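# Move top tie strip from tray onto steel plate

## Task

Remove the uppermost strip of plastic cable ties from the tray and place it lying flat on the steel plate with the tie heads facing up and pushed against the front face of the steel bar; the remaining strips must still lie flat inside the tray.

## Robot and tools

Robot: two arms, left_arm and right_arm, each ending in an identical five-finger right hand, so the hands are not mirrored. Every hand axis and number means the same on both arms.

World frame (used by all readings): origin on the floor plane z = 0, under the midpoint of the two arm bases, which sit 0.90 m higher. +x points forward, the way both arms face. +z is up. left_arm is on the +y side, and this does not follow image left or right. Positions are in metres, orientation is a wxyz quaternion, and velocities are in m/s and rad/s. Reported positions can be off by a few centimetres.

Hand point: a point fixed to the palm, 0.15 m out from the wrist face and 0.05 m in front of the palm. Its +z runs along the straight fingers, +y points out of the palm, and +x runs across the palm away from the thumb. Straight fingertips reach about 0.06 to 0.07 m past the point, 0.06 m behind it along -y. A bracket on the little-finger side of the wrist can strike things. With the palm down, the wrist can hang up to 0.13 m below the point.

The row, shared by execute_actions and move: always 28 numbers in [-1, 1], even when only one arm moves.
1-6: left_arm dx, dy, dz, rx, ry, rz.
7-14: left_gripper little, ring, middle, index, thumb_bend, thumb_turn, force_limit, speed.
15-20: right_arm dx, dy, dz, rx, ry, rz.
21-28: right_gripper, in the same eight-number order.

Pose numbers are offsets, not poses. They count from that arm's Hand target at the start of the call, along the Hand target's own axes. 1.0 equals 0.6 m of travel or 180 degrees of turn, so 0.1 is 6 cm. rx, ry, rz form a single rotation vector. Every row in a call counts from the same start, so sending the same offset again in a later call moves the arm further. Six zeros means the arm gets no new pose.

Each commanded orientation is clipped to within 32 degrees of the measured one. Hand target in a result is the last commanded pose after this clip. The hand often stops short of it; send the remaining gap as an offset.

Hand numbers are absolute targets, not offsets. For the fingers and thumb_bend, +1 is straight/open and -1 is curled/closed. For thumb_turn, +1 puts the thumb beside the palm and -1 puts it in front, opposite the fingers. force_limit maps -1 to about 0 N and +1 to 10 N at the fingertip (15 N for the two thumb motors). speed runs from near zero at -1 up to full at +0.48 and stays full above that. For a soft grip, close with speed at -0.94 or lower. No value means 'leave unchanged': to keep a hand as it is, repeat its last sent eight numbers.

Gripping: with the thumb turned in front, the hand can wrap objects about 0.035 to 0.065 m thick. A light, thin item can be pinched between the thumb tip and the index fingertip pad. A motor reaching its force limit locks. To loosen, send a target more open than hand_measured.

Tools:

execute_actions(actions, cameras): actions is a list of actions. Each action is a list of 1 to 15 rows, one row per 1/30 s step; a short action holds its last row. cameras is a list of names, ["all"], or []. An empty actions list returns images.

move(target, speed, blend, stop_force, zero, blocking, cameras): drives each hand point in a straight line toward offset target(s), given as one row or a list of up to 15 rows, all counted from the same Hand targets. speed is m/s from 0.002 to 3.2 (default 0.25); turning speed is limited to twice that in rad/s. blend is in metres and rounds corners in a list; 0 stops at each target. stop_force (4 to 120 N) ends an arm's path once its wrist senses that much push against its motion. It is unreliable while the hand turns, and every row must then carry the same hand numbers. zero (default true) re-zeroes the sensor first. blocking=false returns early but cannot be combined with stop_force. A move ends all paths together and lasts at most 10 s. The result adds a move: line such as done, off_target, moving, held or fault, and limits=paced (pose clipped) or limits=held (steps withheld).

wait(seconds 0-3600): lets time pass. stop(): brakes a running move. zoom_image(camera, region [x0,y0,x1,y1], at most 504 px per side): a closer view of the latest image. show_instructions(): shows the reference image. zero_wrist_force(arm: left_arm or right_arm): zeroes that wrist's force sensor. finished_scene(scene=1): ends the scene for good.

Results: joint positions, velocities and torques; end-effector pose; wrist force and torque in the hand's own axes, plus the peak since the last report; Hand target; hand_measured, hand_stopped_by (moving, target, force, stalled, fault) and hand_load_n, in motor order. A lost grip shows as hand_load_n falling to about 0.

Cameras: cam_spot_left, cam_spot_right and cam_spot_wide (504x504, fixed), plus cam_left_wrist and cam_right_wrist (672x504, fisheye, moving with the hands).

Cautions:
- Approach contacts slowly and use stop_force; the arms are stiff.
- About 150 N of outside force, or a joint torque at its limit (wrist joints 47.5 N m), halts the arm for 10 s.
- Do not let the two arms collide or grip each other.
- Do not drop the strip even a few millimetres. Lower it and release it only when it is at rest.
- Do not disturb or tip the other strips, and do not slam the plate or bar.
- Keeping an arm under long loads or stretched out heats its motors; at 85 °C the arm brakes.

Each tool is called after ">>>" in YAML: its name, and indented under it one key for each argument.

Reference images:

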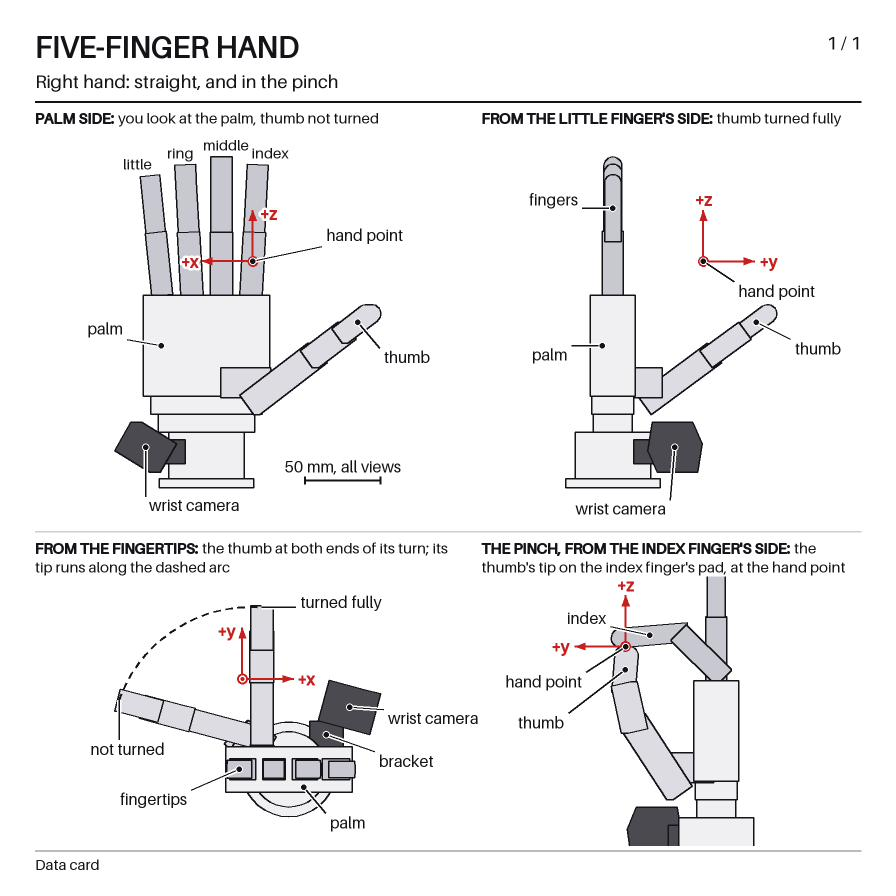

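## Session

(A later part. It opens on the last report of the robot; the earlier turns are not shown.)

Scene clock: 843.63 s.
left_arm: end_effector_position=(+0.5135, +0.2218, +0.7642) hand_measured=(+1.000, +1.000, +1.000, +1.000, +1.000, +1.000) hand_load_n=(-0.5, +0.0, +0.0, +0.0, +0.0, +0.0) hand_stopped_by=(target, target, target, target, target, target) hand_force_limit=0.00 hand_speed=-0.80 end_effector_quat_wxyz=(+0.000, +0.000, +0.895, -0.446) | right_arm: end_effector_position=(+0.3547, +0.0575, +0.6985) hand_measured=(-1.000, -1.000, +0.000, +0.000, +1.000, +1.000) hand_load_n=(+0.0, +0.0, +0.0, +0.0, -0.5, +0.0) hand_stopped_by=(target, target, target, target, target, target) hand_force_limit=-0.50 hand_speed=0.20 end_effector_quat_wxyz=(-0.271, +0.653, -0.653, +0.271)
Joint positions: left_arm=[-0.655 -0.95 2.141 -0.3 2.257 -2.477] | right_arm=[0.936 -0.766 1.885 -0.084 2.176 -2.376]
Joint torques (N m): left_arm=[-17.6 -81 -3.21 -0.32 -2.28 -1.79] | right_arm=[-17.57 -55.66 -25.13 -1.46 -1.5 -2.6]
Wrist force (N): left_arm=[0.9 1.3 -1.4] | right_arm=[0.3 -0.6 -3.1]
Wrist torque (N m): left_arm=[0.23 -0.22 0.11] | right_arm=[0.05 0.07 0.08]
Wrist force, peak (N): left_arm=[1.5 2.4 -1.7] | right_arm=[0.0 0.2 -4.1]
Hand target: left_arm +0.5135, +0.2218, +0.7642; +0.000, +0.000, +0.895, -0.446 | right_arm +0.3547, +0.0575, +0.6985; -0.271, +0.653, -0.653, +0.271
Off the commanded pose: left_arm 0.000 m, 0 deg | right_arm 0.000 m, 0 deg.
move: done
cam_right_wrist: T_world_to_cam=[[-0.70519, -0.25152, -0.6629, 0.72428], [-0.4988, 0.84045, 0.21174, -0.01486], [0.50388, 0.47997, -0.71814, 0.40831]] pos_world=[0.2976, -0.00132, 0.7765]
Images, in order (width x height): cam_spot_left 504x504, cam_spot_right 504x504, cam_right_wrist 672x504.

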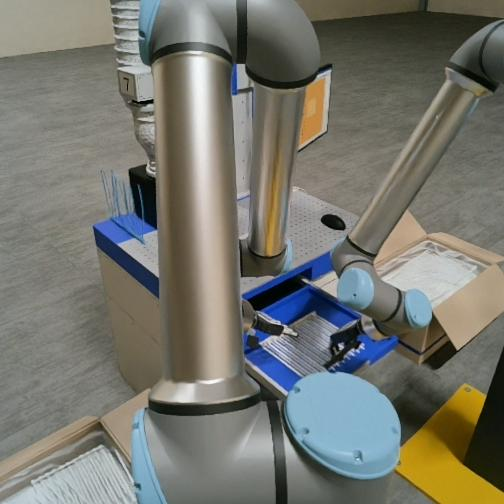

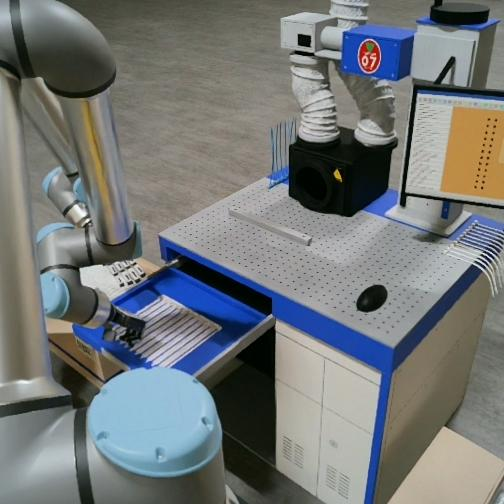

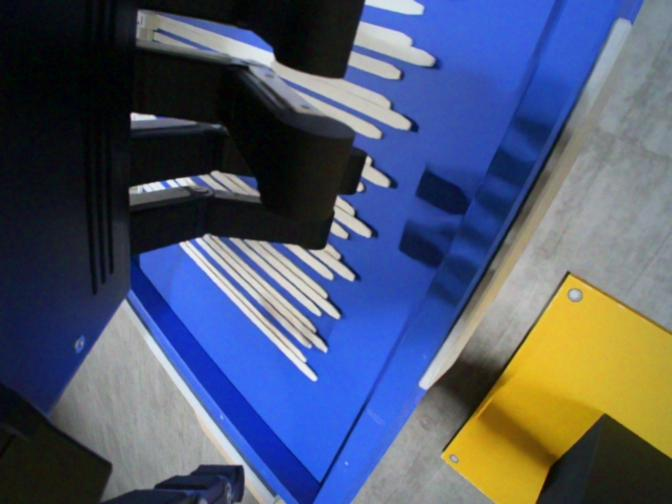

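>>> move:
  target: [0,0,0,0,0,0,1,1,1,1,1,1,0,-0.8, -0.0092,0.005,0.005,0,0,0,-1,-1,0,0,1,1,-0.5,0.2]
  speed: 0.05

>>> move:
  target: [0,0,0,0,0,0,1,1,1,1,1,1,0,-0.8, 0,0.0236,0.0236,0,0,0,-1,-1,0,0,1,1,-0.5,0.2]
  speed: 0.006
  stop_force: 4
  cameras: ["cam_right_wrist","cam_spot_right"]

>>> zoom_image:
  camera: "cam_right_wrist"
  region: [280, 0, 580, 260]

>>> zoom_image:
  camera: "cam_spot_right"
  region: [90, 290, 200, 390]

Scene clock: 855.60 s.
left_arm: end_effector_position=(+0.5135, +0.2218, +0.7642) hand_measured=(+1.000, +1.000, +1.000, +1.000, +1.000, +1.000) hand_load_n=(+0.0, +0.0, +0.0, +0.0, +0.0, -0.5) hand_stopped_by=(target, target, target, target, target, target) hand_force_limit=0.00 hand_speed=-0.80 end_effector_quat_wxyz=(+0.000, +0.000, +0.895, -0.446) | right_arm: end_effector_position=(+0.3547, +0.0630, +0.6941) hand_measured=(-1.000, -1.000, +0.000, +0.000, +1.000, +1.000) hand_load_n=(+0.0, +0.0, +0.0, +0.0, +0.0, +0.0) hand_stopped_by=(target, target, target, target, target, target) hand_force_limit=-0.50 hand_speed=0.20 end_effector_quat_wxyz=(-0.270, +0.653, -0.653, +0.271)
Joint positions: left_arm=[-0.655 -0.95 2.141 -0.3 2.257 -2.477] | right_arm=[0.942 -0.754 1.872 -0.079 2.179 -2.371]
Joint torques (N m): left_arm=[-18.53 -80.51 -2.6 -0.44 -2.2 -1.97] | right_arm=[-14.54 -96.48 -6.82 -0.22 -0.15 -2.48]
Wrist force (N): left_arm=[1.3 2.0 -1.6] | right_arm=[0.2 -0.4 -3.0]
Wrist torque (N m): left_arm=[0.35 -0.26 0.17] | right_arm=[0.07 0.09 -0.01]
Wrist force, peak (N): left_arm=[1.3 2.4 -1.2] | right_arm=[0.2 -0.3 -3.5]
Hand target: left_arm +0.5135, +0.2218, +0.7642; +0.000, +0.000, +0.895, -0.446 | right_arm +0.3547, +0.0630, +0.6942; -0.271, +0.653, -0.653, +0.271
Off the commanded pose: left_arm 0.000 m, 0 deg | right_arm 0.000 m, 0 deg.
move: done

Scene clock: 859.17 s.
left_arm: end_effector_position=(+0.5135, +0.2218, +0.7642) hand_measured=(+1.000, +1.000, +1.000, +1.000, +1.000, +1.000) hand_load_n=(+0.0, +0.0, +0.0, +0.0, +0.0, +0.0) hand_stopped_by=(target, target, target, target, target, target) hand_force_limit=0.00 hand_speed=-0.80 end_effector_quat_wxyz=(+0.000, +0.000, +0.895, -0.446) | right_arm: end_effector_position=(+0.3548, +0.0630, +0.6805) hand_measured=(-1.000, -1.000, +0.000, +0.000, +1.000, +1.000) hand_load_n=(+0.5, +0.0, -1.5, +0.0, +0.0, +0.0) hand_stopped_by=(target, target, target, target, target, target) hand_force_limit=-0.50 hand_speed=0.20 end_effector_quat_wxyz=(-0.271, +0.653, -0.653, +0.271)
Joint positions: left_arm=[-0.655 -0.95 2.141 -0.3 2.257 -2.477] | right_arm=[0.942 -0.733 1.868 -0.096 2.179 -2.371]
Joint torques (N m): left_arm=[-18.26 -81.47 -2.93 -0.31 -2.23 -1.88] | right_arm=[-12.13 -93.94 -5.06 5.93 -1.53 -2.23]
Wrist force (N): left_arm=[0.9 1.8 -1.7] | right_arm=[1.2 -3.4 -5.3]
Wrist torque (N m): left_arm=[0.32 -0.21 0.13] | right_arm=[0.17 0.11 -0.04]
Wrist force, peak (N): left_arm=[1.2 2.3 -1.9] | right_arm=[1.3 -6.8 -7.7]
Hand target: left_arm +0.5135, +0.2218, +0.7642; +0.000, +0.000, +0.895, -0.446 | right_arm +0.3547, +0.0630, +0.6805; -0.271, +0.653, -0.653, +0.271 (not the last commanded pose)
Off the commanded pose: left_arm 0.000 m, 0 deg | right_arm 0.006 m, 0 deg.
move: contact (right_arm)
cam_right_wrist: T_world_to_cam=[[-0.70519, -0.25152, -0.6629, 0.71373], [-0.4988, 0.84045, 0.21174, -0.01567], [0.50388, 0.47997, -0.71814, 0.39275]] pos_world=[0.2976, 0.00418, 0.7585]
Images, in order (width x height): cam_spot_right 504x504, cam_right_wrist 672x504.

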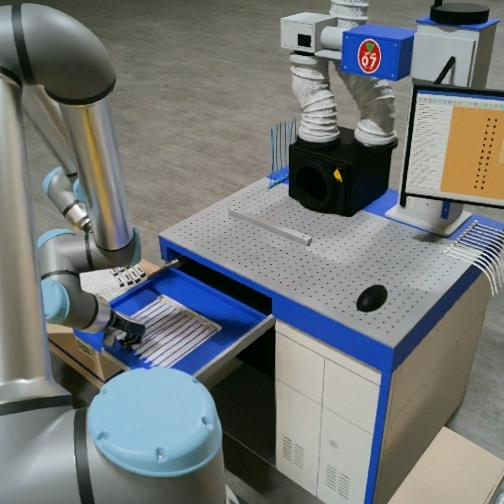

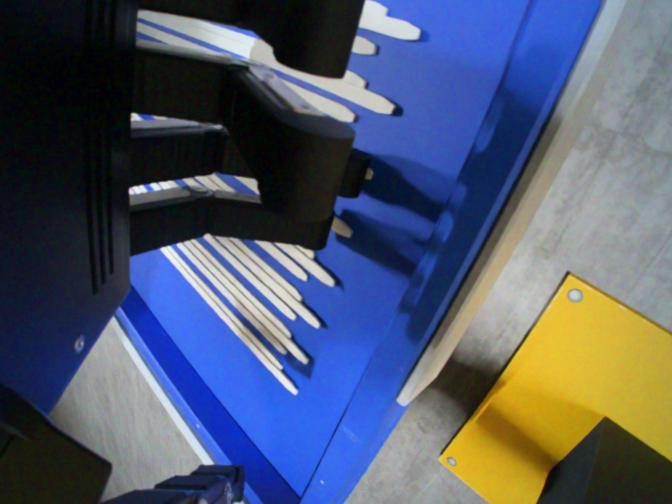

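Scaled by 1.680 from the camera's image (finer frame: 960x720).

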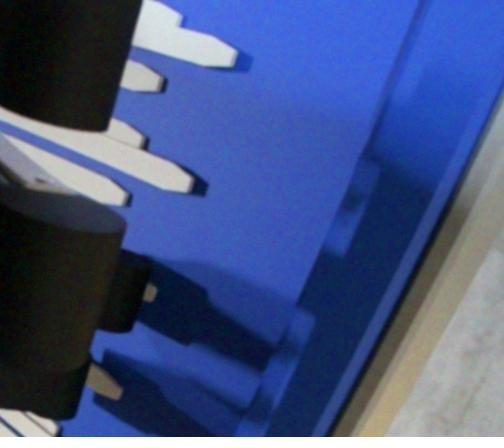

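Scaled by 4.582 from the camera's image (finer frame: 720x720).

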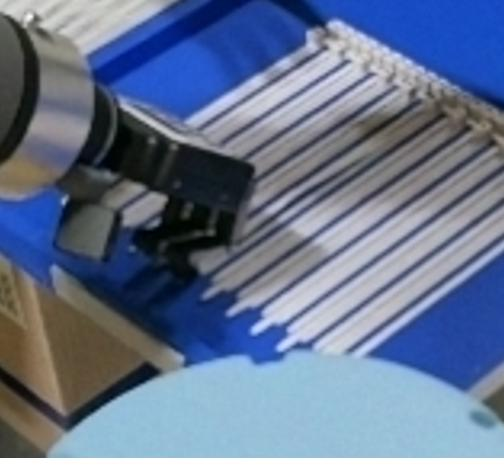

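>>> move:
  target:
    - [0,0,0,0,0,0,1,1,1,1,1,1,0,-0.8, 0,0.0007,0.0007,0,0,0,-1,-1,0,0,1,1,-0.5,0.2]
    - [0,0,0,0,0,0,1,1,1,1,1,1,0,-0.8, 0,0.0219,-0.0205,0,0,0,-1,-1,0,0,1,1,-0.5,0.2]
  speed: 0.03
  cameras: ["cam_right_wrist","cam_left_wrist"]

>>> zoom_image:
  camera: "cam_right_wrist"
  region: [280, 0, 580, 260]

>>> zoom_image:
  camera: "cam_left_wrist"
  region: [190, 90, 400, 270]

Scene clock: 871.70 s.
left_arm: end_effector_position=(+0.5135, +0.2218, +0.7642) hand_measured=(+1.000, +1.000, +1.000, +1.000, +1.000, +1.000) hand_load_n=(+0.0, +0.0, +0.0, +0.0, +0.0, +0.0) hand_stopped_by=(target, target, target, target, target, target) hand_force_limit=0.00 hand_speed=-0.80 end_effector_quat_wxyz=(+0.000, +0.000, +0.895, -0.446) | right_arm: end_effector_position=(+0.3365, +0.0629, +0.6799) hand_measured=(-1.000, -1.000, +0.000, +0.000, +1.000, +1.000) hand_load_n=(+0.0, +0.5, -1.5, +0.0, +0.0, +0.0) hand_stopped_by=(target, target, target, target, target, target) hand_force_limit=-0.50 hand_speed=0.20 end_effector_quat_wxyz=(-0.271, +0.653, -0.653, +0.271)
Joint positions: left_arm=[-0.655 -0.95 2.141 -0.3 2.257 -2.477] | right_arm=[0.967 -0.734 1.878 -0.09 2.192 -2.344]
Joint torques (N m): left_arm=[-16.96 -81.51 -2.99 -0.08 -1.65 -2.12] | right_arm=[-16.36 -87.56 -14.87 4.67 -1.87 -2.44]
Wrist force (N): left_arm=[0.6 2.1 -1.1] | right_arm=[0.2 -9.9 -8.4]
Wrist torque (N m): left_arm=[0.32 -0.19 0.13] | right_arm=[0.29 0.21 -0.20]
Wrist force, peak (N): left_arm=[1.6 2.5 -1.7] | right_arm=[0.6 -12.5 -10.1]
Hand target: left_arm +0.5135, +0.2218, +0.7642; +0.000, +0.000, +0.895, -0.446 | right_arm +0.3368, +0.0630, +0.6799; -0.271, +0.653, -0.653, +0.271
Off the commanded pose: left_arm 0.000 m, 0 deg | right_arm 0.000 m, 0 deg.
move: done
cam_left_wrist: T_world_to_cam=[[-0.23414, 0.62513, -0.74457, 0.55114], [0.83259, 0.52436, 0.17843, -0.68358], [0.50196, -0.57815, -0.64325, 0.47498]] pos_world=[0.45976, 0.28851, 0.83787]
cam_right_wrist: T_world_to_cam=[[-0.70518, -0.25157, -0.6629, 0.70049], [-0.49879, 0.84048, 0.21165, -0.02456], [0.50391, 0.4799, -0.71818, 0.40151]] pos_world=[0.2794, 0.00418, 0.7579]
Images, in order (width x height): cam_left_wrist 672x504, cam_right_wrist 672x504.

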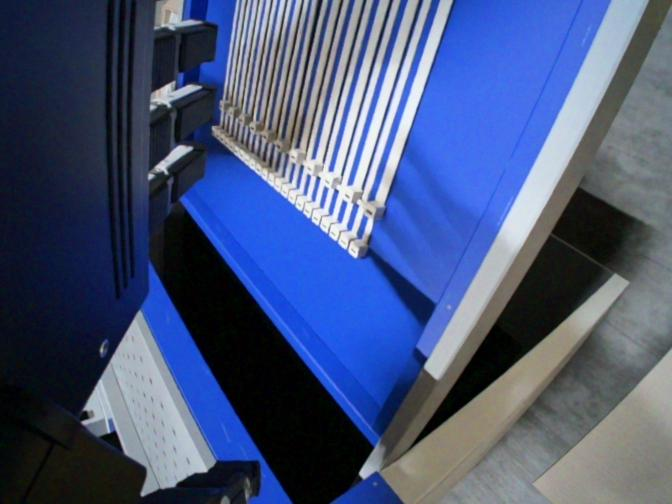

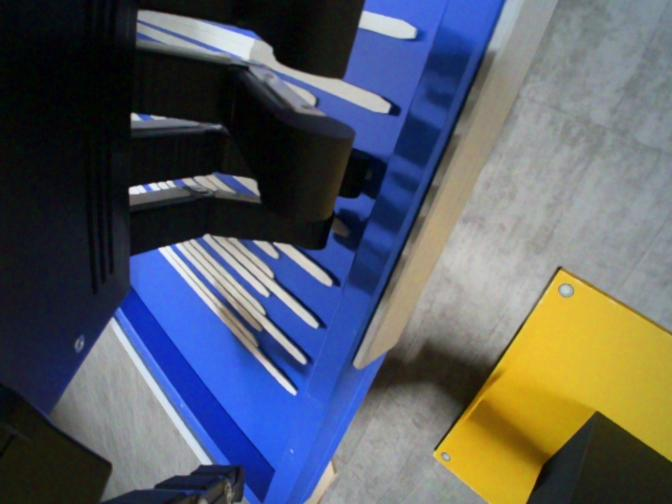

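Scaled by 1.680 from the camera's image (finer frame: 960x720).

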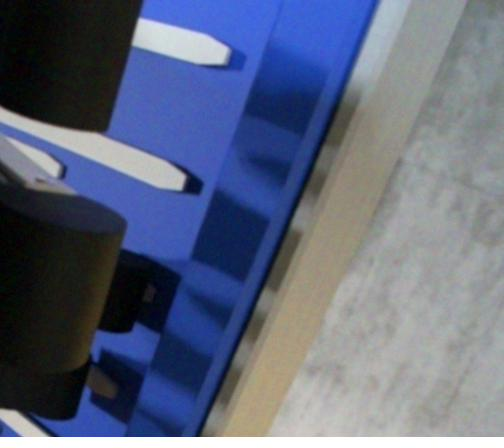

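Scaled by 2.400 from the camera's image (finer frame: 960x720).

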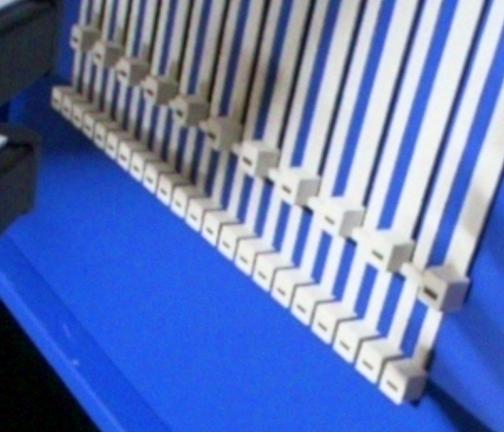

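>>> move:
  target: [0,0,0,0,0,0,1,1,1,1,1,1,0,-0.8, 0,0.0059,-0.0059,0,0,0,-1,-1,0,0,1,1,-0.5,0.2]
  speed: 0.03

>>> move:
  target: [0,0,0,0,0,0,1,1,1,1,1,1,0,-0.8, 0,-0.05,-0.05,0,0,0,-1,-1,0,0,1,1,-0.5,0.2]
  speed: 0.08
  cameras: ["cam_right_wrist","cam_left_wrist"]

>>> zoom_image:
  camera: "cam_left_wrist"
  region: [190, 90, 400, 270]

Scene clock: 880.23 s.
left_arm: end_effector_position=(+0.5135, +0.2218, +0.7642) hand_measured=(+1.000, +1.000, +1.000, +1.000, +1.000, +1.000) hand_load_n=(+0.0, +0.0, +0.0, +0.0, +0.0, +0.0) hand_stopped_by=(target, target, target, target, target, target) hand_force_limit=0.00 hand_speed=-0.80 end_effector_quat_wxyz=(+0.000, +0.000, +0.895, -0.446) | right_arm: end_effector_position=(+0.3317, +0.0630, +0.6799) hand_measured=(-1.000, -1.000, +0.000, +0.000, +1.000, +1.000) hand_load_n=(+0.0, +0.0, -1.0, +0.0, +0.0, +0.0) hand_stopped_by=(target, target, target, target, target, target) hand_force_limit=-0.50 hand_speed=0.20 end_effector_quat_wxyz=(-0.271, +0.653, -0.653, +0.271)
Joint positions: left_arm=[-0.655 -0.95 2.141 -0.3 2.257 -2.477] | right_arm=[0.974 -0.734 1.881 -0.088 2.195 -2.337]
Joint torques (N m): left_arm=[-16.33 -81.64 -2.76 -0.19 -2.07 -1.78] | right_arm=[-14.94 -86.15 -10.94 5.54 -1.92 -2.68]
Wrist force (N): left_arm=[1.2 1.5 -1.2] | right_arm=[0.2 -8.4 -7.8]
Wrist torque (N m): left_arm=[0.24 -0.25 0.14] | right_arm=[0.33 0.14 -0.14]
Wrist force, peak (N): left_arm=[1.2 2.2 -1.7] | right_arm=[-0.5 -9.5 -8.8]
Hand target: left_arm +0.5135, +0.2218, +0.7642; +0.000, +0.000, +0.895, -0.446 | right_arm +0.3318, +0.0630, +0.6799; -0.271, +0.653, -0.653, +0.271
Off the commanded pose: left_arm 0.000 m, 0 deg | right_arm 0.000 m, 0 deg.
move: done

Scene clock: 881.07 s.
left_arm: end_effector_position=(+0.5135, +0.2218, +0.7642) hand_measured=(+1.000, +1.000, +1.000, +1.000, +1.000, +1.000) hand_load_n=(+0.0, +0.0, +0.0, +0.0, +0.0, -0.5) hand_stopped_by=(target, target, target, target, target, target) hand_force_limit=0.00 hand_speed=-0.80 end_effector_quat_wxyz=(+0.000, +0.000, +0.895, -0.446) | right_arm: end_effector_position=(+0.3317, +0.0629, +0.7224) hand_measured=(-1.000, -1.000, +0.000, +0.000, +1.000, +1.000) hand_load_n=(+0.0, +0.0, +0.0, +0.0, +0.0, +0.0) hand_stopped_by=(target, target, target, target, target, target) hand_force_limit=-0.50 hand_speed=0.20 end_effector_quat_wxyz=(-0.270, +0.653, -0.653, +0.271)
Joint positions: left_arm=[-0.655 -0.95 2.141 -0.3 2.257 -2.477] | right_arm=[0.973 -0.8 1.892 -0.034 2.195 -2.337]
Joint torques (N m): left_arm=[-18.82 -81.96 -2.96 0.01 -1.89 -1.59] | right_arm=[-17.1 -54.48 -20.1 -1.13 -1.51 -1.41]
Wrist force (N): left_arm=[0.8 2.1 -1.4] | right_arm=[0.7 -0.5 -3.5]
Wrist torque (N m): left_arm=[0.34 -0.19 0.14] | right_arm=[0.10 0.02 0.04]
Wrist force, peak (N): left_arm=[1.3 2.1 -1.7] | right_arm=[0.1 -8.5 -7.8]
Hand target: left_arm +0.5135, +0.2218, +0.7642; +0.000, +0.000, +0.895, -0.446 | right_arm +0.3318, +0.0630, +0.7223; -0.271, +0.653, -0.653, +0.271
Off the commanded pose: left_arm 0.000 m, 0 deg | right_arm 0.000 m, 0 deg.
move: done
cam_left_wrist: T_world_to_cam=[[-0.23414, 0.62513, -0.74457, 0.55114], [0.83259, 0.52436, 0.17843, -0.68358], [0.50196, -0.57815, -0.64325, 0.47498]] pos_world=[0.45976, 0.28851, 0.83787]
cam_right_wrist: T_world_to_cam=[[-0.70525, -0.25163, -0.6628, 0.72522], [-0.49881, 0.84047, 0.21167, -0.03596], [0.5038, 0.47989, -0.71826, 0.43455]] pos_world=[0.2746, 0.00418, 0.8004]
Images, in order (width x height): cam_left_wrist 672x504, cam_right_wrist 672x504.

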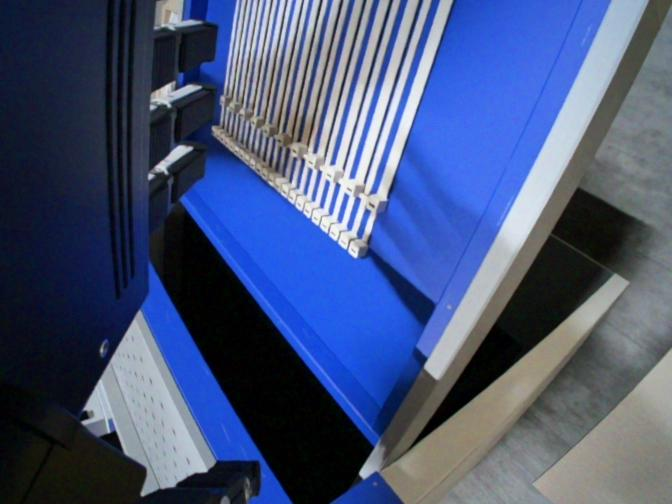

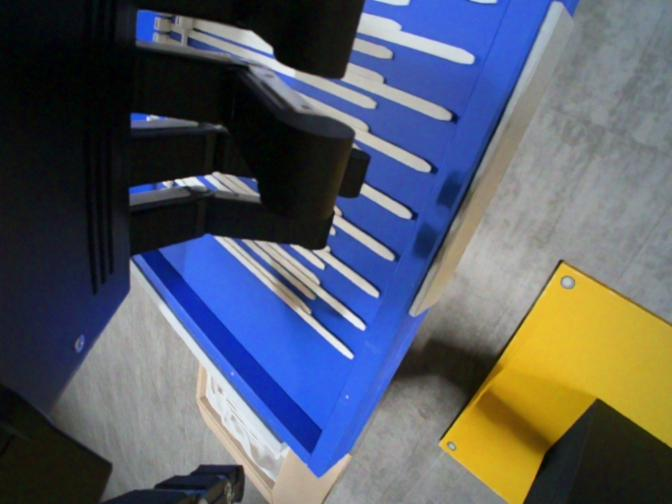

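Scaled by 2.400 from the camera's image (finer frame: 960x720).

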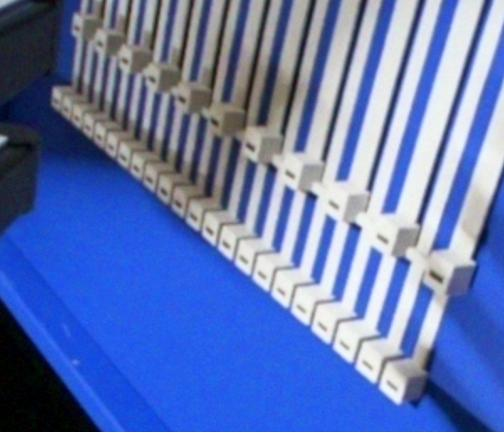

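>>> move:
  target: [0,0,0,0,0,0,1,1,1,1,1,1,0,-0.8, 0.0167,-0.2556,0.261,0,0,0,-1,-1,-0.16,-0.08,0.4,-1,-0.5,0.2]
  speed: 0.15
  cameras: ["cam_right_wrist","cam_left_wrist"]

>>> zoom_image:
  camera: "cam_left_wrist"
  region: [190, 60, 400, 240]

>>> zoom_image:
  camera: "cam_right_wrist"
  region: [280, 80, 580, 330]

Scene clock: 911.33 s.
left_arm: end_effector_position=(+0.5135, +0.2218, +0.7642) hand_measured=(+1.000, +1.000, +1.000, +1.000, +1.000, +1.000) hand_load_n=(+0.0, +0.0, +0.0, +0.0, +0.0, -0.5) hand_stopped_by=(target, target, target, target, target, target) hand_force_limit=0.00 hand_speed=-0.80 end_effector_quat_wxyz=(+0.000, +0.000, +0.895, -0.446) | right_arm: end_effector_position=(+0.5509, +0.0529, +0.7198) hand_measured=(-1.000, -1.000, -0.160, -0.080, +0.400, -1.000) hand_load_n=(+0.0, +0.0, +0.0, +0.0, +0.0, +0.0) hand_stopped_by=(target, target, target, target, target, target) hand_force_limit=-0.50 hand_speed=0.20 end_effector_quat_wxyz=(-0.270, +0.653, -0.653, +0.271)
Joint positions: left_arm=[-0.655 -0.95 2.141 -0.3 2.257 -2.477] | right_arm=[0.704 -0.744 1.714 -0.05 2.046 -2.601]
Joint torques (N m): left_arm=[-17.49 -81.25 -2.67 -0.11 -1.81 -1.99] | right_arm=[8.66 -101.41 -16.48 -1.9 3.33 2.12]
Wrist force (N): left_arm=[1.3 2.0 -1.5] | right_arm=[-0.2 0.2 -3.1]
Wrist torque (N m): left_arm=[0.35 -0.27 0.16] | right_arm=[0.16 0.15 0.02]
Wrist force, peak (N): left_arm=[1.1 2.3 -1.7] | right_arm=[0.0 1.2 -4.5]
Hand target: left_arm +0.5135, +0.2218, +0.7642; +0.000, +0.000, +0.895, -0.446 | right_arm +0.5509, +0.0530, +0.7200; -0.271, +0.653, -0.653, +0.271
Off the commanded pose: left_arm 0.000 m, 0 deg | right_arm 0.000 m, 0 deg.
move: done
cam_left_wrist: T_world_to_cam=[[-0.23414, 0.62513, -0.74457, 0.55114], [0.83259, 0.52436, 0.17843, -0.68358], [0.50196, -0.57815, -0.64325, 0.47498]] pos_world=[0.45976, 0.28851, 0.83787]
cam_right_wrist: T_world_to_cam=[[-0.70537, -0.25165, -0.66266, 0.8755], [-0.49873, 0.84051, 0.21168, 0.0823], [0.50371, 0.4798, -0.71838, 0.32735]] pos_world=[0.4937, -0.00592, 0.7979]
Images, in order (width x height): cam_left_wrist 672x504, cam_right_wrist 672x504.

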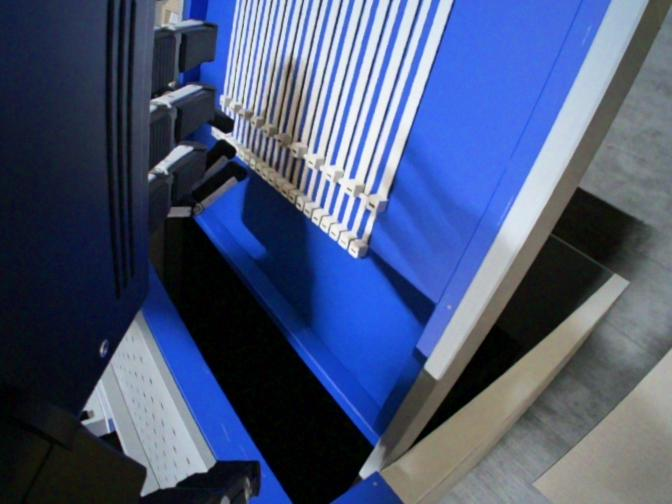

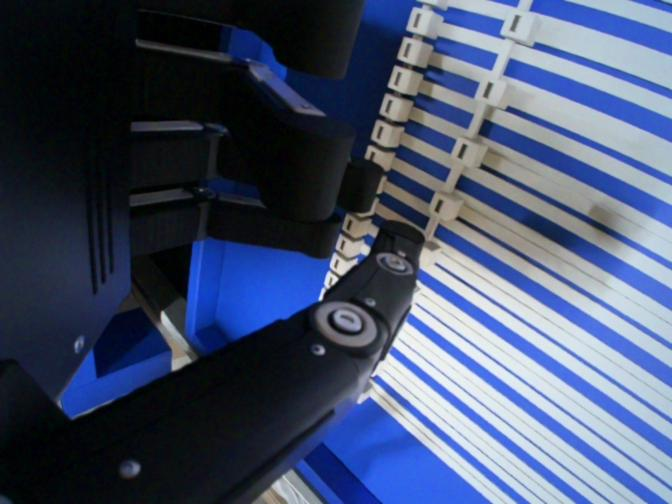

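Scaled by 2.400 from the camera's image (finer frame: 960x720).

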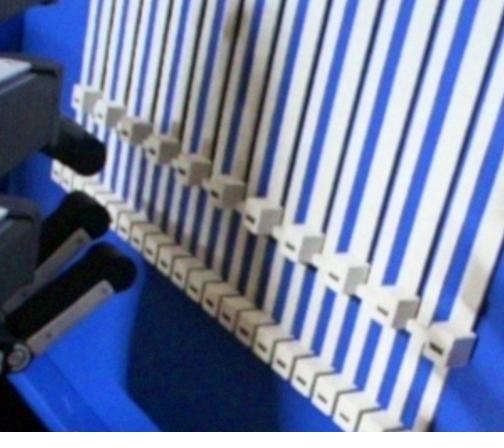

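Scaled by 1.680 from the camera's image (finer frame: 960x720).

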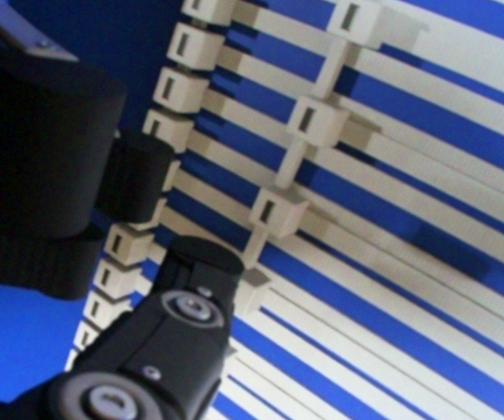

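>>> move:
  target: [0,0,0,0,0,0,1,1,1,1,1,1,0,-0.8, -0.005,0.0365,0.0342,0,0,0,-1,-1,-0.16,-0.08,0.4,-1,-0.5,0.2]
  speed: 0.08

>>> move:
  target: [0,0,0,0,0,0,1,1,1,1,1,1,0,-0.8, 0,0.0189,0.0189,0,0,0,-1,-1,-0.16,-0.08,0.4,-1,-0.5,0.2]
  speed: 0.006
  stop_force: 4
  cameras: ["cam_right_wrist","cam_left_wrist"]

>>> zoom_image:
  camera: "cam_left_wrist"
  region: [190, 60, 330, 200]

>>> zoom_image:
  camera: "cam_right_wrist"
  region: [280, 80, 530, 330]

Scene clock: 926.50 s.
left_arm: end_effector_position=(+0.5135, +0.2218, +0.7642) hand_measured=(+1.000, +1.000, +1.000, +1.000, +1.000, +1.000) hand_load_n=(+0.0, +0.0, +0.0, +0.0, +0.0, -0.5) hand_stopped_by=(target, target, target, target, target, target) hand_force_limit=0.00 hand_speed=-0.80 end_effector_quat_wxyz=(+0.000, +0.000, +0.895, -0.446) | right_arm: end_effector_position=(+0.5500, +0.0561, +0.6899) hand_measured=(-1.000, -1.000, -0.160, -0.080, +0.400, -1.000) hand_load_n=(+0.0, +0.0, +0.0, +0.0, +0.0, +0.0) hand_stopped_by=(target, target, target, target, target, target) hand_force_limit=-0.50 hand_speed=0.20 end_effector_quat_wxyz=(-0.271, +0.653, -0.653, +0.271) end_effector_velocity=(+0.001, +0.001, +0.005) end_effector_angular_velocity=(+0.002, -0.001, -0.001)
Joint positions: left_arm=[-0.655 -0.95 2.141 -0.3 2.257 -2.477] | right_arm=[0.709 -0.7 1.702 -0.081 2.049 -2.597]
Joint velocities: left_arm=[within noise] | right_arm=[0 -0.006 0 0.005 0 0.001]
Joint torques (N m): left_arm=[-16.12 -78.56 -2.78 0.06 -1.9 -1.43] | right_arm=[2.64 -99.63 -13.92 5.3 2.13 0.49]
Wrist force (N): left_arm=[1.0 2.1 -1.0] | right_arm=[0.0 0.4 -2.8]
Wrist torque (N m): left_arm=[0.31 -0.24 0.15] | right_arm=[0.17 0.11 0.02]
Wrist force, peak (N): left_arm=[1.4 2.4 -1.3] | right_arm=[0.1 -0.7 -3.7]
Hand target: left_arm +0.5135, +0.2218, +0.7642; +0.000, +0.000, +0.895, -0.446 | right_arm +0.5500, +0.0560, +0.6900; -0.271, +0.653, -0.653, +0.271
Off the commanded pose: left_arm 0.000 m, 0 deg | right_arm 0.000 m, 0 deg.
move: done

Scene clock: 929.77 s.
left_arm: end_effector_position=(+0.5135, +0.2218, +0.7642) hand_measured=(+1.000, +1.000, +1.000, +1.000, +1.000, +1.000) hand_load_n=(+0.0, -0.5, +0.0, +0.0, +0.0, -0.5) hand_stopped_by=(target, target, target, target, target, target) hand_force_limit=0.00 hand_speed=-0.80 end_effector_quat_wxyz=(+0.000, +0.000, +0.895, -0.446) | right_arm: end_effector_position=(+0.5500, +0.0560, +0.6740) hand_measured=(-1.000, -1.000, -0.160, -0.080, +0.400, -1.000) hand_load_n=(+0.0, +0.0, -1.5, +0.0, +0.0, +0.0) hand_stopped_by=(target, target, target, target, target, target) hand_force_limit=-0.50 hand_speed=0.20 end_effector_quat_wxyz=(-0.271, +0.653, -0.653, +0.271)
Joint positions: left_arm=[-0.655 -0.95 2.141 -0.3 2.257 -2.477] | right_arm=[0.708 -0.678 1.698 -0.099 2.049 -2.597]
Joint torques (N m): left_arm=[-16.68 -81.56 -2.79 -0.07 -2.07 -1.87] | right_arm=[-13.73 -99.53 -16.63 5.62 -1.31 -1.49]
Wrist force (N): left_arm=[1.4 2.1 -1.6] | right_arm=[1.0 -5.2 -5.9]
Wrist torque (N m): left_arm=[0.36 -0.28 0.17] | right_arm=[0.23 0.19 -0.05]
Wrist force, peak (N): left_arm=[1.4 2.3 -1.6] | right_arm=[1.1 -6.1 -6.5]
Hand target: left_arm +0.5135, +0.2218, +0.7642; +0.000, +0.000, +0.895, -0.446 | right_arm +0.5500, +0.0560, +0.6741; -0.271, +0.653, -0.653, +0.271
Off the commanded pose: left_arm 0.000 m, 0 deg | right_arm 0.000 m, 0 deg.
move: contact (right_arm)
cam_left_wrist: T_world_to_cam=[[-0.23414, 0.62513, -0.74457, 0.55114], [0.83259, 0.52436, 0.17843, -0.68358], [0.50196, -0.57815, -0.64325, 0.47498]] pos_world=[0.45976, 0.28851, 0.83787]
cam_right_wrist: T_world_to_cam=[[-0.70515, -0.25148, -0.66297, 0.84548], [-0.49886, 0.8404, 0.21181, 0.08895], [0.50389, 0.48009, -0.71806, 0.29303]] pos_world=[0.4929, -0.00282, 0.7521]
Images, in order (width x height): cam_left_wrist 672x504, cam_right_wrist 672x504.

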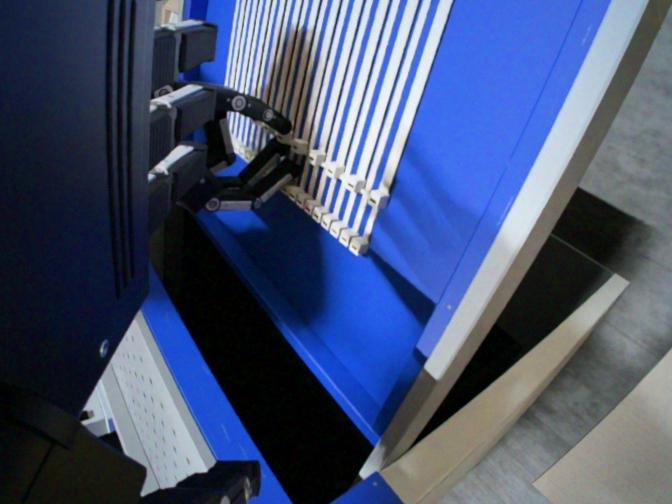

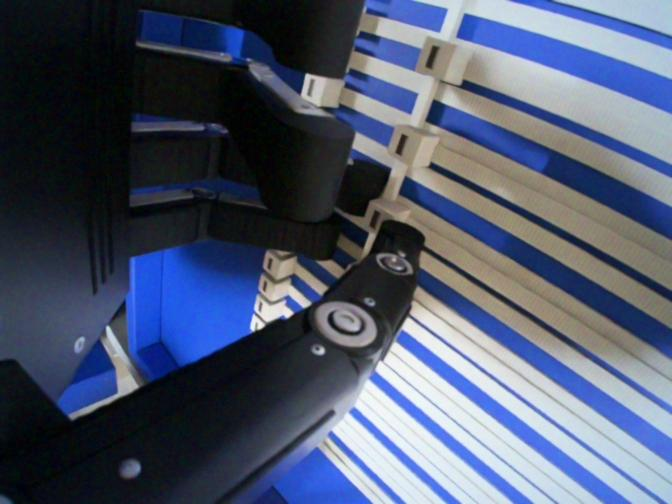

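Scaled by 3.600 from the camera's image (finer frame: 960x720).

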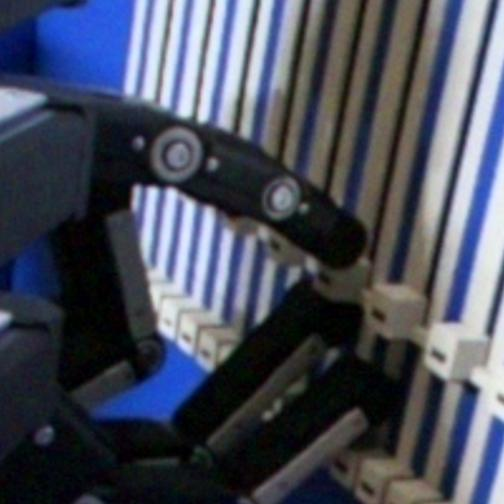

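Scaled by 2.016 from the camera's image (finer frame: 960x720).

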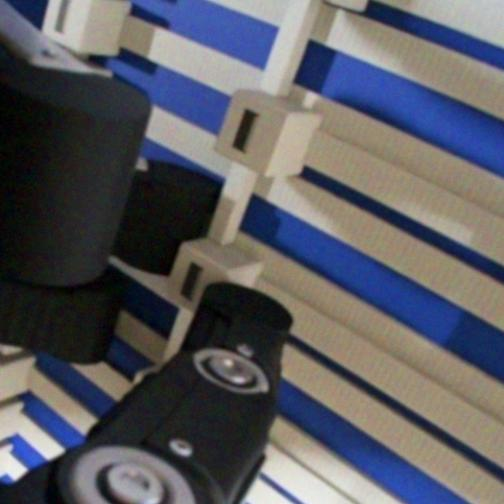

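>>> move:
  target: [0,0,0,0,0,0,1,1,1,1,1,1,0,-0.8, 0,-0.0011,-0.0011,0,0,0,-1,-1,-0.16,-0.08,0.4,-1,-0.5,0.2]
  speed: 0.01

>>> move:
  target: [0,0,0,0,0,0,1,1,1,1,1,1,0,-0.8, 0,0,0,0,0,0,-1,-1,-0.45,-0.4,0.2,-1,-0.4,-0.93]
  speed: 0.01
  cameras: ["cam_right_wrist","cam_left_wrist"]

>>> zoom_image:
  camera: "cam_left_wrist"
  region: [190, 60, 330, 200]

>>> zoom_image:
  camera: "cam_right_wrist"
  region: [280, 80, 530, 330]

Scene clock: 938.93 s.
left_arm: end_effector_position=(+0.5135, +0.2218, +0.7642) hand_measured=(+1.000, +1.000, +1.000, +1.000, +1.000, +1.000) hand_load_n=(+0.0, +0.0, +0.0, +0.0, -0.5, +0.0) hand_stopped_by=(target, target, target, target, target, target) hand_force_limit=0.00 hand_speed=-0.80 end_effector_quat_wxyz=(+0.000, +0.000, +0.895, -0.446) | right_arm: end_effector_position=(+0.5500, +0.0560, +0.6751) hand_measured=(-1.000, -1.000, -0.160, -0.080, +0.400, -1.000) hand_load_n=(+0.0, +0.0, -0.5, +0.0, +0.5, +0.0) hand_stopped_by=(target, target, target, target, target, target) hand_force_limit=-0.50 hand_speed=0.20 end_effector_quat_wxyz=(-0.271, +0.653, -0.653, +0.271)
Joint positions: left_arm=[-0.655 -0.95 2.141 -0.3 2.257 -2.477] | right_arm=[0.708 -0.68 1.699 -0.098 2.049 -2.597]
Joint torques (N m): left_arm=[-16.72 -82.22 -2.45 0.25 -1.81 -1.49] | right_arm=[-4.04 -81.98 -15.66 2.37 -1.22 -1.37]
Wrist force (N): left_arm=[1.1 1.7 -1.0] | right_arm=[0.0 0.2 -3.0]
Wrist torque (N m): left_arm=[0.26 -0.26 0.14] | right_arm=[0.14 0.13 0.01]
Wrist force, peak (N): left_arm=[1.2 2.2 -1.9] | right_arm=[0.8 -5.0 -5.6]
Hand target: left_arm +0.5135, +0.2218, +0.7642; +0.000, +0.000, +0.895, -0.446 | right_arm +0.5500, +0.0560, +0.6750; -0.271, +0.653, -0.653, +0.271
Off the commanded pose: left_arm 0.000 m, 0 deg | right_arm 0.000 m, 0 deg.
move: done

Scene clock: 940.80 s.
left_arm: end_effector_position=(+0.5135, +0.2218, +0.7642) hand_measured=(+1.000, +1.000, +1.000, +1.000, +1.000, +1.000) hand_load_n=(+0.0, +0.0, +0.0, +0.0, +0.0, +0.0) hand_stopped_by=(target, target, target, target, target, target) hand_force_limit=0.00 hand_speed=-0.80 end_effector_quat_wxyz=(+0.000, +0.000, +0.895, -0.446) | right_arm: end_effector_position=(+0.5500, +0.0560, +0.6750) hand_measured=(-1.000, -1.000, -0.308, -0.394, +0.310, -1.000) hand_load_n=(+0.5, +0.0, +5.0, +3.5, +5.5, +0.5) hand_stopped_by=(target, target, force, force, force, target) hand_force_limit=-0.40 hand_speed=-0.93 end_effector_quat_wxyz=(-0.271, +0.653, -0.653, +0.271)
Joint positions: left_arm=[-0.655 -0.95 2.141 -0.3 2.257 -2.477] | right_arm=[0.708 -0.68 1.699 -0.098 2.049 -2.597]
Joint torques (N m): left_arm=[-16.59 -81.4 -3.27 -0.04 -1.9 -1.83] | right_arm=[1.38 -64.62 -28.91 -1.83 -1.38 -1.37]
Wrist force (N): left_arm=[1.2 1.7 -1.2] | right_arm=[-0.3 0.2 -2.9]
Wrist torque (N m): left_arm=[0.26 -0.27 0.15] | right_arm=[0.14 0.17 0.00]
Wrist force, peak (N): left_arm=[1.4 2.2 -1.8] | right_arm=[0.0 0.3 -3.6]
Hand target: left_arm +0.5135, +0.2218, +0.7642; +0.000, +0.000, +0.895, -0.446 | right_arm +0.5500, +0.0560, +0.6750; -0.271, +0.653, -0.653, +0.271
Off the commanded pose: left_arm 0.000 m, 0 deg | right_arm 0.000 m, 0 deg.
move: done
cam_left_wrist: T_world_to_cam=[[-0.23414, 0.62513, -0.74457, 0.55114], [0.83259, 0.52436, 0.17843, -0.68358], [0.50196, -0.57815, -0.64325, 0.47498]] pos_world=[0.45976, 0.28851, 0.83787]
cam_right_wrist: T_world_to_cam=[[-0.70516, -0.25149, -0.66295, 0.84607], [-0.49882, 0.84044, 0.21175, 0.08871], [0.50392, 0.48001, -0.71809, 0.29382]] pos_world=[0.4928, -0.00282, 0.7531]
Images, in order (width x height): cam_left_wrist 672x504, cam_right_wrist 672x504.

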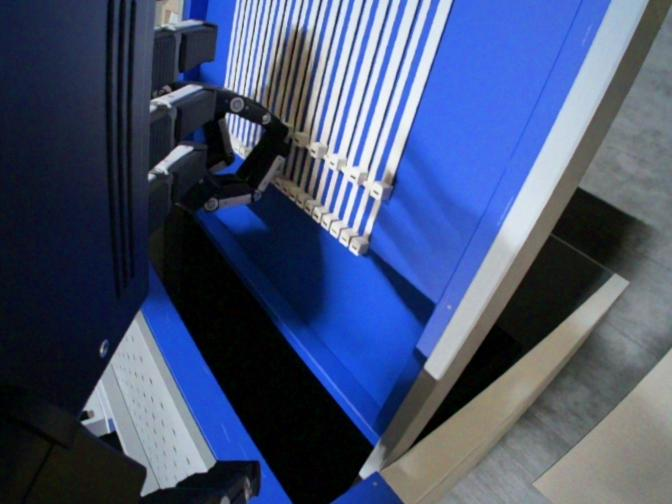

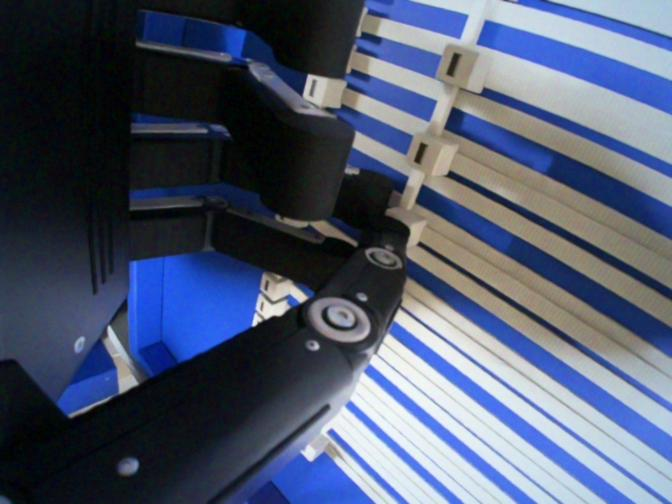

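Scaled by 3.600 from the camera's image (finer frame: 960x720).

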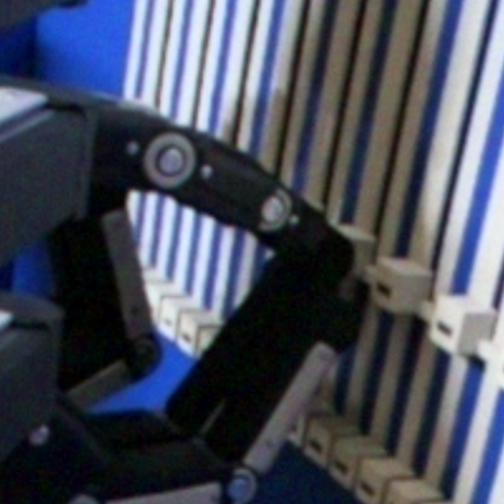

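Scaled by 2.016 from the camera's image (finer frame: 960x720).

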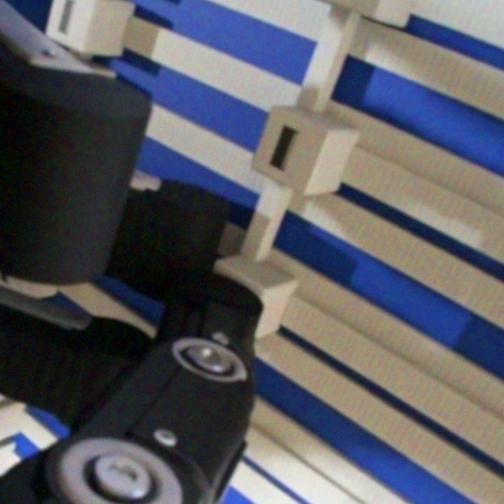

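>>> move:
  target: [0,0,0,0,0,0,1,1,1,1,1,1,0,-0.8, 0,-0.0118,-0.0118,0,0,0,-1,-1,-0.45,-0.4,0.2,-1,-0.4,-0.93]
  speed: 0.03
  cameras: ["cam_right_wrist","cam_left_wrist"]

>>> zoom_image:
  camera: "cam_left_wrist"
  region: [190, 60, 400, 270]

>>> zoom_image:
  camera: "cam_right_wrist"
  region: [280, 80, 530, 330]

Scene clock: 953.33 s.
left_arm: end_effector_position=(+0.5135, +0.2218, +0.7642) hand_measured=(+1.000, +1.000, +1.000, +1.000, +1.000, +1.000) hand_load_n=(+0.0, +0.0, +0.0, +0.0, +0.0, +0.0) hand_stopped_by=(target, target, target, target, target, target) hand_force_limit=0.00 hand_speed=-0.80 end_effector_quat_wxyz=(+0.000, +0.000, +0.895, -0.446) | right_arm: end_effector_position=(+0.5499, +0.0560, +0.6852) hand_measured=(-1.000, -1.000, -0.308, -0.394, +0.310, -1.000) hand_load_n=(+0.0, +0.0, +5.5, +3.5, +5.5, +0.0) hand_stopped_by=(target, target, force, force, force, target) hand_force_limit=-0.40 hand_speed=-0.93 end_effector_quat_wxyz=(-0.271, +0.653, -0.653, +0.271)
Joint positions: left_arm=[-0.655 -0.95 2.141 -0.3 2.257 -2.477] | right_arm=[0.708 -0.694 1.701 -0.086 2.049 -2.597]
Joint torques (N m): left_arm=[-18.38 -81 -2.52 0.14 -1.81 -1.87] | right_arm=[12.91 -66.86 -15.09 -0.59 -1.38 -1.19]
Wrist force (N): left_arm=[1.5 1.8 -1.2] | right_arm=[-0.2 0.6 -3.0]
Wrist torque (N m): left_arm=[0.28 -0.30 0.16] | right_arm=[0.20 0.16 0.01]
Wrist force, peak (N): left_arm=[1.1 2.2 -1.9] | right_arm=[0.2 0.2 -3.6]
Hand target: left_arm +0.5135, +0.2218, +0.7642; +0.000, +0.000, +0.895, -0.446 | right_arm +0.5500, +0.0560, +0.6851; -0.271, +0.653, -0.653, +0.271
Off the commanded pose: left_arm 0.000 m, 0 deg | right_arm 0.000 m, 0 deg.
move: done
cam_left_wrist: T_world_to_cam=[[-0.23414, 0.62513, -0.74457, 0.55114], [0.83259, 0.52436, 0.17843, -0.68358], [0.50196, -0.57815, -0.64325, 0.47498]] pos_world=[0.45976, 0.28851, 0.83787]
cam_right_wrist: T_world_to_cam=[[-0.70516, -0.25157, -0.66292, 0.8528], [-0.49885, 0.84044, 0.21169, 0.08662], [0.50388, 0.47998, -0.71814, 0.30119]] pos_world=[0.4928, -0.00282, 0.7633]
Images, in order (width x height): cam_left_wrist 672x504, cam_right_wrist 672x504.

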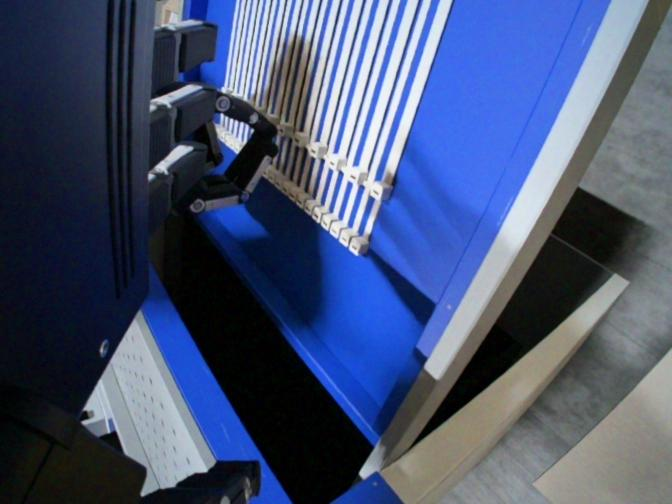

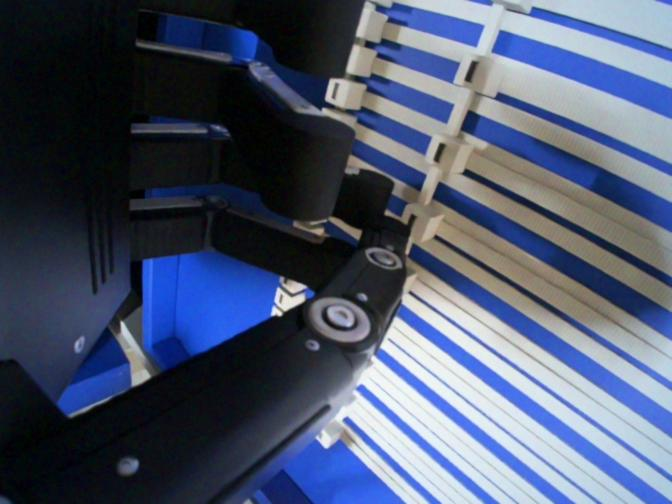

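Scaled by 2.400 from the camera's image (finer frame: 960x720).

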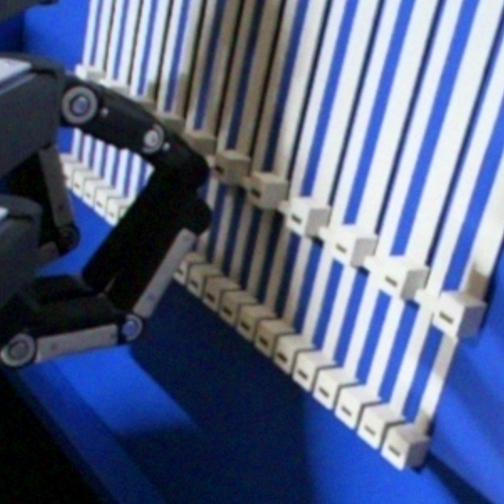

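Scaled by 2.016 from the camera's image (finer frame: 960x720).

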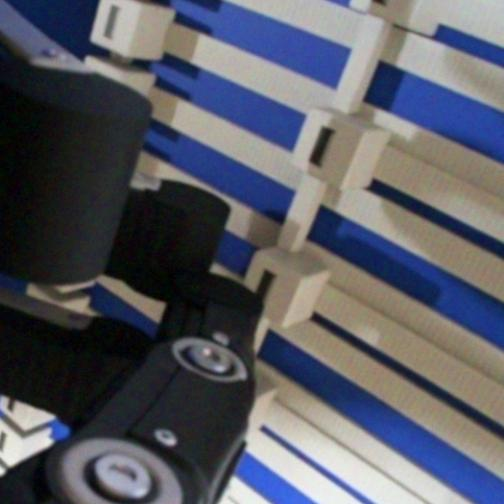

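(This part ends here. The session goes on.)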